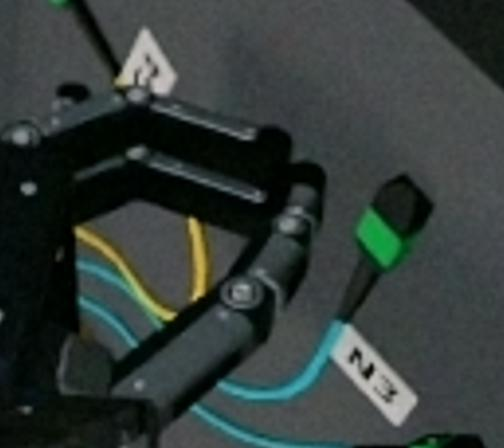

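Call:
{"fn": "move", "kwargs": {"target": [[0,0,0.065,0,0,0, 1,1,-0.2,-0.2,0.35,-0.87, 0.1,-0.2, 0,0,0,0,0,0, 1,1,1,1,1,1, 0,0.4],[-0.057,0.013,0.045,0,0,-0.05, 1,1,-0.2,-0.2,0.35,-0.87, 0.1,-0.2, 0,0,0,0,0,0, 1,1,1,1,1,1, 0,0.4]], "speed": 0.08}}

Call:
{"fn": "execute_actions", "kwargs": {"actions": [[[0,0,-0.05,0,0,0,1,1,-0.2,-0.2,0.35,-0.87,0.1,-0.2,0,0,0,0,0,0,1,1,1,1,1,1,0,0.4],[0,0,-0.05,0,0,0,1,1,-0.2,-0.2,0.35,-0.87,0.1,-0.2,0,0,0,0,0,0,1,1,1,1,1,1,0,0.4],[0,0,-0.05,0,0,0,1,1,-0.2,-0.2,0.35,-0.87,0.1,-0.2,0,0,0,0,0,0,1,1,1,1,1,1,0,0.4],[0,0,0.05,0,0,0,1,1,-0.2,-0.2,0.35,-0.87,0.1,-0.2,0,0,0,0,0,0,1,1,1,1,1,1,0,0.4],[0,0,0.05,0,0,0,1,1,-0.2,-0.2,0.35,-0.87,0.1,-0.2,0,0,0,0,0,0,1,1,1,1,1,1,0,0.4],[0,0,0.05,0,0,0,1,1,-0.2,-0.2,0.35,-0.87,0.1,-0.2,0,0,0,0,0,0,1,1,1,1,1,1,0,0.4],[0,0,-0.04,0,0,0,1,1,-0.2,-0.2,0.35,-0.87,0.1,-0.2,0,0,0,0,0,0,1,1,1,1,1,1,0,0.4],[0,0,-0.04,0,0,0,1,1,-0.2,-0.2,0.35,-0.87,0.1,-0.2,0,0,0,0,0,0,1,1,1,1,1,1,0,0.4],[0,0,-0.04,0,0,0,1,1,-0.2,-0.2,0.35,-0.87,0.1,-0.2,0,0,0,0,0,0,1,1,1,1,1,1,0,0.4],[0,0,0.03,0,0,0,1,1,-0.2,-0.2,0.35,-0.87,0.1,-0.2,0,0,0,0,0,0,1,1,1,1,1,1,0,0.4],[0,0,0.03,0,0,0,1,1,-0.2,-0.2,0.35,-0.87,0.1,-0.2,0,0,0,0,0,0,1,1,1,1,1,1,0,0.4],[0,0,0.03,0,0,0,1,1,-0.2,-0.2,0.35,-0.87,0.1,-0.2,0,0,0,0,0,0,1,1,1,1,1,1,0,0.4],[0,0,-0.02,0,0,0,1,1,-0.2,-0.2,0.35,-0.87,0.1,-0.2,0,0,0,0,0,0,1,1,1,1,1,1,0,0.4],[0,0,-0.02,0,0,0,1,1,-0.2,-0.2,0.35,-0.87,0.1,-0.2,0,0,0,0,0,0,1,1,1,1,1,1,0,0.4],[0,0,0,0,0,0,1,1,-0.2,-0.2,0.35,-0.87,0.1,-0.2,0,0,0,0,0,0,1,1,1,1,1,1,0,0.4]]], "cameras": ["cam_left_wrist","cam_right_wrist"]}}

Call:
{"fn": "zoom_image", "kwargs": {"camera": "cam_left_wrist", "region": [200, 230, 360, 370]}}

Call:
{"fn": "zoom_image", "kwargs": {"camera": "cam_right_wrist", "region": [235, 325, 325, 405]}}

Scene clock: 1715.50 s.
left_arm: end_effector_position=(+0.6297, -0.2540, +0.7142) hand_measured=(+1.000, +1.000, -0.200, -0.200, +0.350, -0.870) hand_load_n=(+0.0, +0.0, +0.0, +0.0, +0.0, +0.0) hand_stopped_by=(target, target, target, target, target, target) hand_force_limit=0.10 hand_speed=-0.20 end_effector_quat_wxyz=(+0.295, -0.645, +0.633, -0.309) | right_arm: end_effector_position=(+0.5969, -0.3980, +0.7385) hand_measured=(+1.000, +1.000, +1.000, +1.000, +1.000, +1.000) hand_load_n=(+0.0, +0.0, +0.0, +0.0, +0.0, -0.5) hand_stopped_by=(target, target, target, target, target, target) hand_force_limit=0.00 hand_speed=0.40 end_effector_quat_wxyz=(-0.298, +0.639, -0.642, +0.302)
Joint positions: left_arm=[0.498 1.801 2.031 1.106 -0.373 1.004] | right_arm=[-2.114 1.032 1.166 1.049 -0.223 0.497]
Joint torques (N m): left_arm=[-11.22 -5.36 -0.54 0.57 0.65 0.09] | right_arm=[-4.78 -10.99 0.44 2.48 0.05 0.19]
Heat: left arm: hottest waist 32 °C; right arm: hottest shoulder 30 °C.
Hand target: left_arm +0.6287, -0.2428, +0.7041; -0.300, +0.637, -0.642, +0.304 | right_arm +0.6002, -0.4000, +0.7400; -0.304, +0.638, -0.639, +0.304
Off the commanded pose: left_arm 0.015 m, 2 deg | right_arm 0.004 m, 1 deg.
move: off_target (left_arm)

Scene clock: 1716.20 s.
left_arm: end_effector_position=(+0.6319, -0.2453, +0.7097) hand_measured=(+1.000, +1.000, -0.200, -0.200, +0.350, -0.870) hand_load_n=(+0.0, +0.0, +0.0, +0.0, +0.5, +0.0) hand_stopped_by=(target, target, target, target, target, target) hand_force_limit=0.10 hand_speed=-0.20 end_effector_quat_wxyz=(+0.298, -0.640, +0.638, -0.307) | right_arm: end_effector_position=(+0.5969, -0.3980, +0.7385) hand_measured=(+1.000, +1.000, +1.000, +1.000, +1.000, +1.000) hand_load_n=(+0.0, +0.0, +0.0, +0.0, +0.0, +0.0) hand_stopped_by=(target, target, target, target, target, target) hand_force_limit=0.00 hand_speed=0.40 end_effector_quat_wxyz=(-0.298, +0.639, -0.642, +0.302)
Joint positions: left_arm=[0.51 1.787 2.021 1.098 -0.37 1.009] | right_arm=[-2.114 1.032 1.166 1.049 -0.223 0.497]
Joint torques (N m): left_arm=[-11.75 -4.19 0.03 0.87 0.52 0.04] | right_arm=[-4.78 -10.99 0.43 2.48 0.05 0.18]
Heat: left arm: hottest waist 32 °C; right arm: hottest shoulder 30 °C.
Hand target: left_arm +0.6288, -0.2426, +0.7040; -0.300, +0.637, -0.642, +0.304 | right_arm +0.6002, -0.4000, +0.7400; -0.304, +0.638, -0.639, +0.304
Off the commanded pose: left_arm 0.007 m, 1 deg | right_arm 0.004 m, 1 deg.
Step readings (end_effector_position of left_arm | right_arm):
0: (+0.6297, -0.2540, +0.7142) | (+0.5969, -0.3980, +0.7385)
1: (+0.6298, -0.2540, +0.7141) | (+0.5969, -0.3980, +0.7385)
2: (+0.6300, -0.2541, +0.7135) | (+0.5969, -0.3980, +0.7385)
4: (+0.6322, -0.2525, +0.7104) | (+0.5969, -0.3980, +0.7385)
8: (+0.6295, -0.2478, +0.7096) | (+0.5969, -0.3980, +0.7385)
15: (+0.6319, -0.2453, +0.7097) | (+0.5969, -0.3980, +0.7385)
camera_calibration:
cam_left_wrist: T_world_to_cam=[[0.636005, -0.218178, 0.7402, -0.981796], [-0.536033, -0.814926, 0.220374, -0.0196399], [0.555128, -0.53693, -0.635247, 0.0853825], [0, 0, 0, 1]] pos_world=[0.566501, -0.184367, 0.785292]
cam_right_wrist: T_world_to_cam=[[-0.6551, -0.251446, -0.712474, 0.812169], [-0.534511, 0.82071, 0.201824, 0.490593], [0.533987, 0.513039, -0.672048, 0.499809], [0, 0, 0, 1]] pos_world=[0.527389, -0.45484, 0.815531]
Images, in order (width x height): cam_left_wrist 616x616, cam_right_wrist 616x616.

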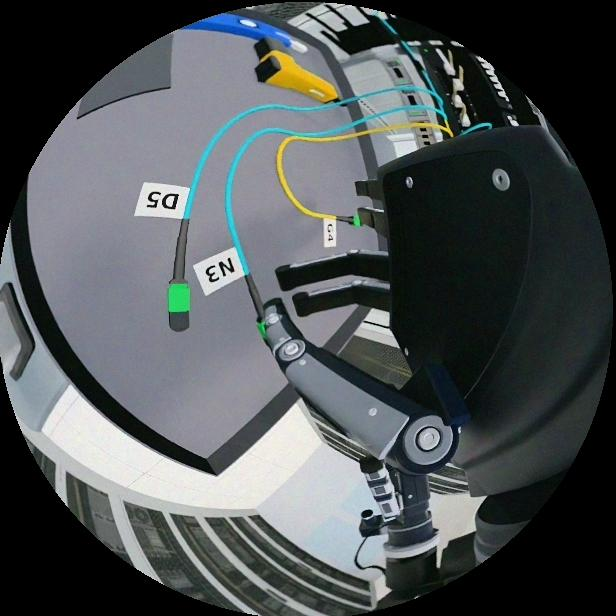

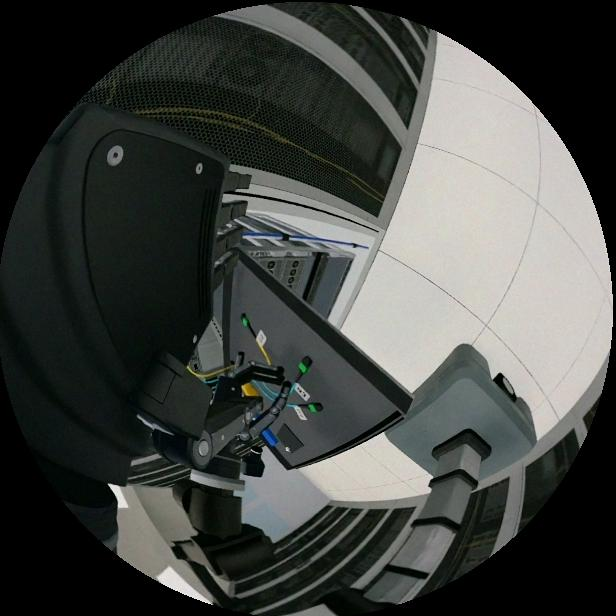

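Scaled by 3.150 from the camera's 616x616 image, which has a finer 880x880 frame.

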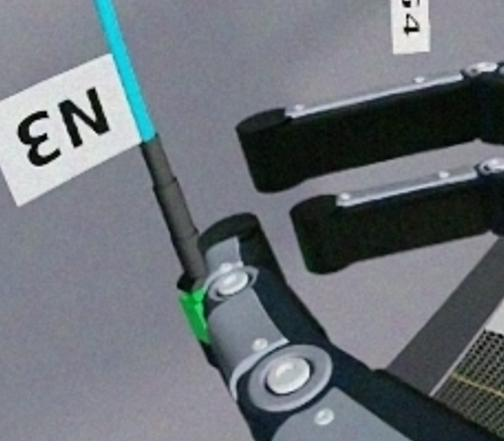

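Scaled by 5.600 from the camera's 616x616 image, which has a finer 880x880 frame.

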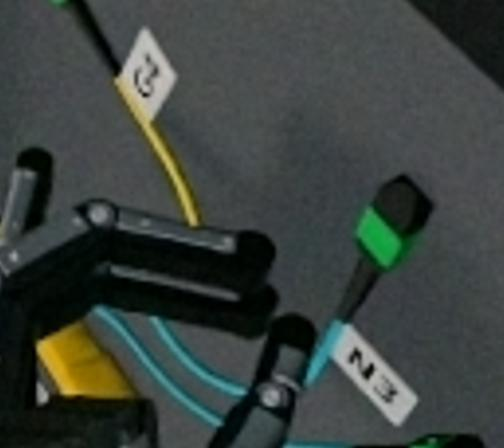

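Call:
{"fn": "execute_actions", "kwargs": {"actions": [[[-0.002,0,-0.07,0,0,0,1,1,-0.2,-0.2,0.35,-0.87,0.1,-0.2,0,0,0,0,0,0,1,1,1,1,1,1,0,0.4],[-0.002,0,-0.07,0,0,0,1,1,-0.2,-0.2,0.35,-0.87,0.1,-0.2,0,0,0,0,0,0,1,1,1,1,1,1,0,0.4],[-0.002,0,-0.07,0,0,0,1,1,-0.2,-0.2,0.35,-0.87,0.1,-0.2,0,0,0,0,0,0,1,1,1,1,1,1,0,0.4],[-0.002,0,-0.07,0,0,0,1,1,-0.2,-0.2,0.35,-0.87,0.1,-0.2,0,0,0,0,0,0,1,1,1,1,1,1,0,0.4],[-0.002,0,0.035,0,0,0,1,1,-0.2,-0.2,0.35,-0.87,0.1,-0.2,0,0,0,0,0,0,1,1,1,1,1,1,0,0.4],[-0.002,0,0.035,0,0,0,1,1,-0.2,-0.2,0.35,-0.87,0.1,-0.2,0,0,0,0,0,0,1,1,1,1,1,1,0,0.4],[-0.002,0,0.035,0,0,0,1,1,-0.2,-0.2,0.35,-0.87,0.1,-0.2,0,0,0,0,0,0,1,1,1,1,1,1,0,0.4],[-0.002,0,-0.06,0,0,0,1,1,-0.2,-0.2,0.35,-0.87,0.1,-0.2,0,0,0,0,0,0,1,1,1,1,1,1,0,0.4],[-0.002,0,-0.06,0,0,0,1,1,-0.2,-0.2,0.35,-0.87,0.1,-0.2,0,0,0,0,0,0,1,1,1,1,1,1,0,0.4],[-0.002,0,-0.06,0,0,0,1,1,-0.2,-0.2,0.35,-0.87,0.1,-0.2,0,0,0,0,0,0,1,1,1,1,1,1,0,0.4],[-0.002,0,0.02,0,0,0,1,1,-0.2,-0.2,0.35,-0.87,0.1,-0.2,0,0,0,0,0,0,1,1,1,1,1,1,0,0.4],[-0.002,0,0.02,0,0,0,1,1,-0.2,-0.2,0.35,-0.87,0.1,-0.2,0,0,0,0,0,0,1,1,1,1,1,1,0,0.4],[-0.002,0,-0.04,0,0,0,1,1,-0.2,-0.2,0.35,-0.87,0.1,-0.2,0,0,0,0,0,0,1,1,1,1,1,1,0,0.4],[-0.002,0,-0.04,0,0,0,1,1,-0.2,-0.2,0.35,-0.87,0.1,-0.2,0,0,0,0,0,0,1,1,1,1,1,1,0,0.4],[-0.002,0,-0.016,0,0,0,1,1,-0.2,-0.2,0.35,-0.87,0.1,-0.2,0,0,0,0,0,0,1,1,1,1,1,1,0,0.4]]], "cameras": ["cam_left_wrist"]}}

Call:
{"fn": "zoom_image", "kwargs": {"camera": "cam_left_wrist", "region": [200, 230, 360, 370]}}

Scene clock: 1750.83 s.
left_arm: end_effector_position=(+0.6302, -0.2443, +0.6984) hand_measured=(+1.000, +1.000, -0.200, -0.200, +0.350, -0.870) hand_load_n=(-0.5, +0.0, +0.0, +0.0, +0.0, +0.0) hand_stopped_by=(target, target, target, target, target, target) hand_force_limit=0.10 hand_speed=-0.20 end_effector_quat_wxyz=(+0.299, -0.639, +0.639, -0.306) | right_arm: end_effector_position=(+0.5969, -0.3980, +0.7385) hand_measured=(+1.000, +1.000, +1.000, +1.000, +1.000, +1.000) hand_load_n=(+0.0, +0.0, +0.0, +0.0, +0.0, +0.0) hand_stopped_by=(target, target, target, target, target, target) hand_force_limit=0.00 hand_speed=0.40 end_effector_quat_wxyz=(-0.298, +0.639, -0.642, +0.302)
Joint positions: left_arm=[0.528 1.803 2.046 1.084 -0.366 0.994] | right_arm=[-2.114 1.032 1.166 1.049 -0.223 0.497]
Joint torques (N m): left_arm=[-11.93 -5.01 0.09 0.91 0.53 0.03] | right_arm=[-4.78 -10.99 0.43 2.5 0.05 0.18]
Heat: left arm: hottest waist 31 °C; right arm: hottest shoulder 30 °C.
Hand target: left_arm +0.6276, -0.2427, +0.6944; -0.300, +0.637, -0.642, +0.304 | right_arm +0.6002, -0.4000, +0.7400; -0.304, +0.638, -0.639, +0.304
Off the commanded pose: left_arm 0.005 m, 0 deg | right_arm 0.004 m, 1 deg.
Step readings (end_effector_position of left_arm | right_arm):
0: (+0.6319, -0.2453, +0.7097) | (+0.5969, -0.3980, +0.7385)
1: (+0.6322, -0.2453, +0.7097) | (+0.5969, -0.3980, +0.7385)
2: (+0.6346, -0.2444, +0.7095) | (+0.5969, -0.3980, +0.7385)
4: (+0.6378, -0.2446, +0.7056) | (+0.5969, -0.3980, +0.7385)
8: (+0.6308, -0.2421, +0.6995) | (+0.5969, -0.3980, +0.7385)
15: (+0.6298, -0.2445, +0.6984) | (+0.5969, -0.3980, +0.7385)
camera_calibration:
cam_left_wrist: T_world_to_cam=[[0.635578, -0.221316, 0.739635, -0.972226], [-0.536944, -0.815097, 0.217506, -0.0147575], [0.554737, -0.535384, -0.636892, 0.0814798], [0, 0, 0, 1]] pos_world=[0.564801, -0.183575, 0.774196]
Images, in order (width x height): cam_left_wrist 616x616.

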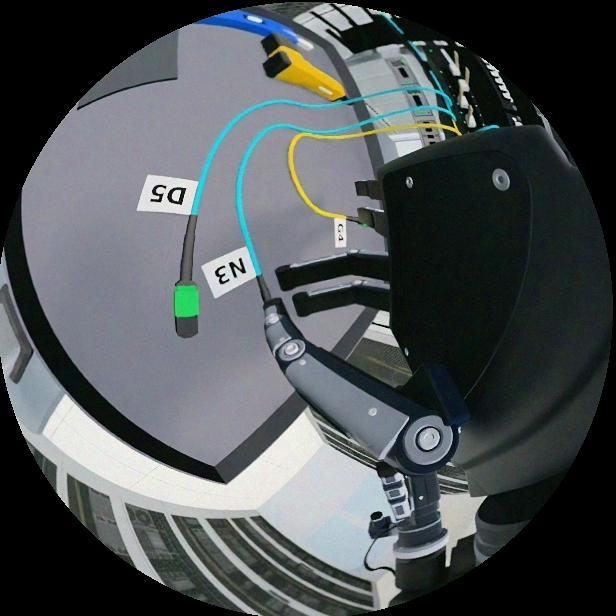

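Scaled by 3.150 from the camera's 616x616 image, which has a finer 880x880 frame.

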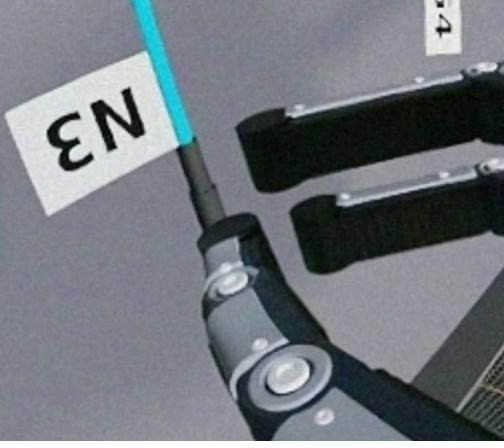

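Call:
{"fn": "execute_actions", "kwargs": {"actions": [[[-0.007,0,-0.075,0,0,0,1,1,-0.2,-0.2,0.35,-0.87,0.1,-0.2,0,0,0,0,0,0,1,1,1,1,1,1,0,0.4],[-0.007,0,-0.075,0,0,0,1,1,-0.2,-0.2,0.35,-0.87,0.1,-0.2,0,0,0,0,0,0,1,1,1,1,1,1,0,0.4],[-0.007,0,-0.075,0,0,0,1,1,-0.2,-0.2,0.35,-0.87,0.1,-0.2,0,0,0,0,0,0,1,1,1,1,1,1,0,0.4],[-0.007,0,-0.075,0,0,0,1,1,-0.2,-0.2,0.35,-0.87,0.1,-0.2,0,0,0,0,0,0,1,1,1,1,1,1,0,0.4],[-0.007,0,0.03,0,0,0,1,1,-0.2,-0.2,0.35,-0.87,0.1,-0.2,0,0,0,0,0,0,1,1,1,1,1,1,0,0.4],[-0.007,0,0.03,0,0,0,1,1,-0.2,-0.2,0.35,-0.87,0.1,-0.2,0,0,0,0,0,0,1,1,1,1,1,1,0,0.4],[-0.007,0,0.03,0,0,0,1,1,-0.2,-0.2,0.35,-0.87,0.1,-0.2,0,0,0,0,0,0,1,1,1,1,1,1,0,0.4],[-0.007,0,-0.065,0,0,0,1,1,-0.2,-0.2,0.35,-0.87,0.1,-0.2,0,0,0,0,0,0,1,1,1,1,1,1,0,0.4],[-0.007,0,-0.065,0,0,0,1,1,-0.2,-0.2,0.35,-0.87,0.1,-0.2,0,0,0,0,0,0,1,1,1,1,1,1,0,0.4],[-0.007,0,-0.065,0,0,0,1,1,-0.2,-0.2,0.35,-0.87,0.1,-0.2,0,0,0,0,0,0,1,1,1,1,1,1,0,0.4],[-0.007,0,0.02,0,0,0,1,1,-0.2,-0.2,0.35,-0.87,0.1,-0.2,0,0,0,0,0,0,1,1,1,1,1,1,0,0.4],[-0.007,0,0.02,0,0,0,1,1,-0.2,-0.2,0.35,-0.87,0.1,-0.2,0,0,0,0,0,0,1,1,1,1,1,1,0,0.4],[-0.007,0,-0.045,0,0,0,1,1,-0.2,-0.2,0.35,-0.87,0.1,-0.2,0,0,0,0,0,0,1,1,1,1,1,1,0,0.4],[-0.007,0,-0.045,0,0,0,1,1,-0.2,-0.2,0.35,-0.87,0.1,-0.2,0,0,0,0,0,0,1,1,1,1,1,1,0,0.4],[-0.007,0,-0.018,0,0,0,1,1,-0.2,-0.2,0.35,-0.87,0.1,-0.2,0,0,0,0,0,0,1,1,1,1,1,1,0,0.4]]], "cameras": ["cam_left_wrist","cam_right_wrist"]}}

Call:
{"fn": "zoom_image", "kwargs": {"camera": "cam_left_wrist", "region": [200, 230, 360, 370]}}

Call:
{"fn": "zoom_image", "kwargs": {"camera": "cam_right_wrist", "region": [255, 325, 335, 405]}}

Scene clock: 1783.13 s.
left_arm: end_effector_position=(+0.6280, -0.2436, +0.6877) hand_measured=(+1.000, +1.000, -0.200, -0.200, +0.350, -0.870) hand_load_n=(+0.0, +0.0, -1.5, +0.0, +0.0, +0.0) hand_stopped_by=(target, target, target, target, target, target) hand_force_limit=0.10 hand_speed=-0.20 end_effector_quat_wxyz=(+0.300, -0.639, +0.638, -0.307) | right_arm: end_effector_position=(+0.5969, -0.3980, +0.7385) hand_measured=(+1.000, +1.000, +1.000, +1.000, +1.000, +1.000) hand_load_n=(+0.0, +0.0, +0.0, +0.0, +0.0, +0.0) hand_stopped_by=(target, target, target, target, target, target) hand_force_limit=0.00 hand_speed=0.40 end_effector_quat_wxyz=(-0.298, +0.639, -0.642, +0.302)
Joint positions: left_arm=[0.546 1.819 2.07 1.073 -0.361 0.975] | right_arm=[-2.114 1.032 1.166 1.049 -0.223 0.497]
Joint torques (N m): left_arm=[-12.04 -4.72 0.05 0.91 0.47 0.03] | right_arm=[-4.78 -10.93 0.43 2.48 0.05 0.19]
Heat: left arm: hottest waist 31 °C; right arm: hottest shoulder 30 °C.
Hand target: left_arm +0.6233, -0.2428, +0.6836; -0.300, +0.637, -0.642, +0.304 | right_arm +0.6002, -0.4000, +0.7400; -0.304, +0.638, -0.639, +0.304
Off the commanded pose: left_arm 0.006 m, 1 deg | right_arm 0.004 m, 1 deg.
Step readings (end_effector_position of left_arm | right_arm):
0: (+0.6302, -0.2443, +0.6984) | (+0.5969, -0.3980, +0.7385)
1: (+0.6304, -0.2442, +0.6984) | (+0.5969, -0.3980, +0.7385)
2: (+0.6329, -0.2433, +0.6982) | (+0.5969, -0.3980, +0.7385)
4: (+0.6360, -0.2437, +0.6947) | (+0.5969, -0.3980, +0.7385)
8: (+0.6286, -0.2417, +0.6885) | (+0.5969, -0.3980, +0.7385)
15: (+0.6278, -0.2437, +0.6877) | (+0.5969, -0.3980, +0.7385)
camera_calibration:
cam_left_wrist: T_world_to_cam=[[0.634197, -0.220118, 0.741176, -0.96269], [-0.535767, -0.816266, 0.216018, -0.0130077], [0.557447, -0.534096, -0.635605, 0.074042], [0, 0, 0, 1]] pos_world=[0.562292, -0.182977, 0.763394]
cam_right_wrist: T_world_to_cam=[[-0.6551, -0.251446, -0.712474, 0.812169], [-0.534511, 0.82071, 0.201824, 0.490593], [0.533987, 0.513039, -0.672048, 0.499809], [0, 0, 0, 1]] pos_world=[0.527389, -0.45484, 0.815531]
Images, in order (width x height): cam_left_wrist 616x616, cam_right_wrist 616x616.

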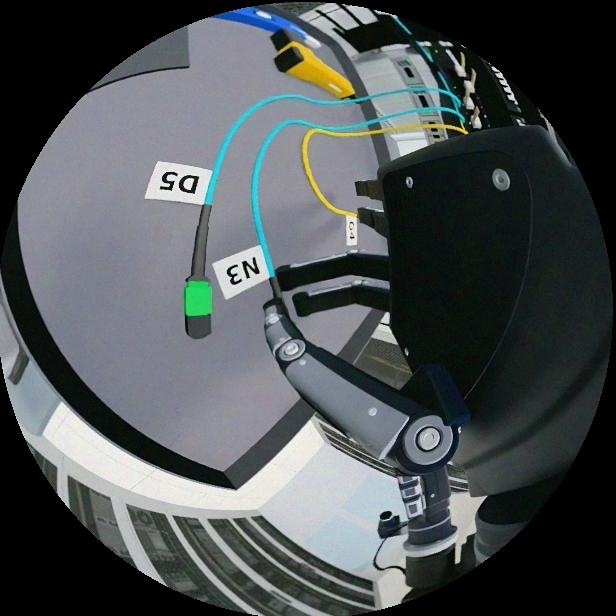

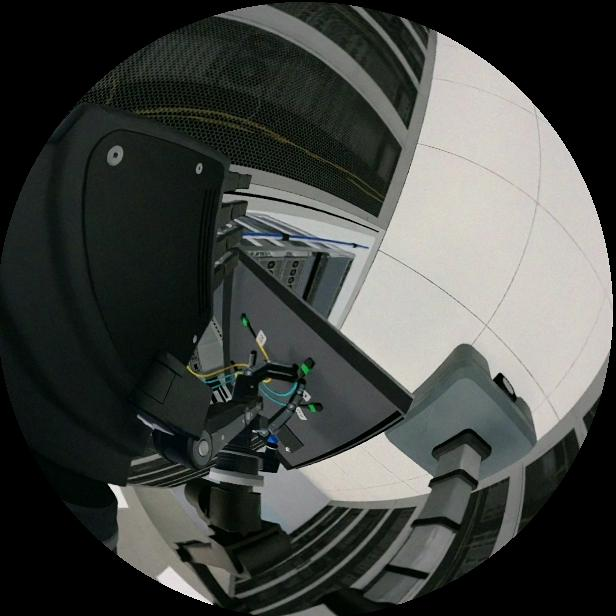

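Scaled by 3.150 from the camera's 616x616 image, which has a finer 880x880 frame.

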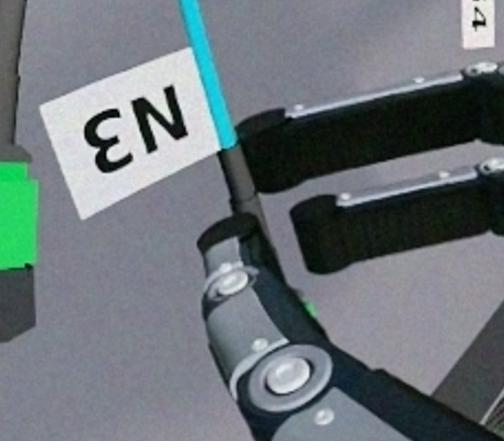

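Scaled by 6.300 from the camera's 616x616 image, which has a finer 880x880 frame.

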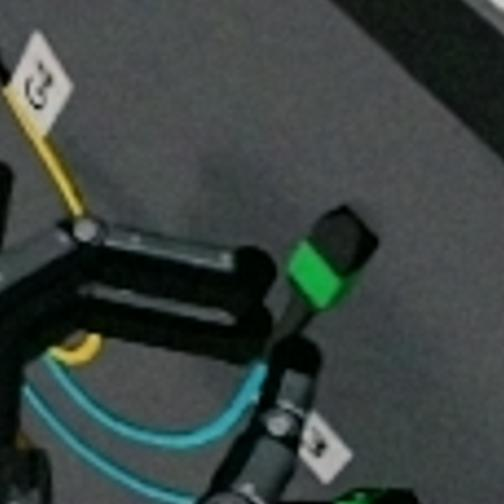

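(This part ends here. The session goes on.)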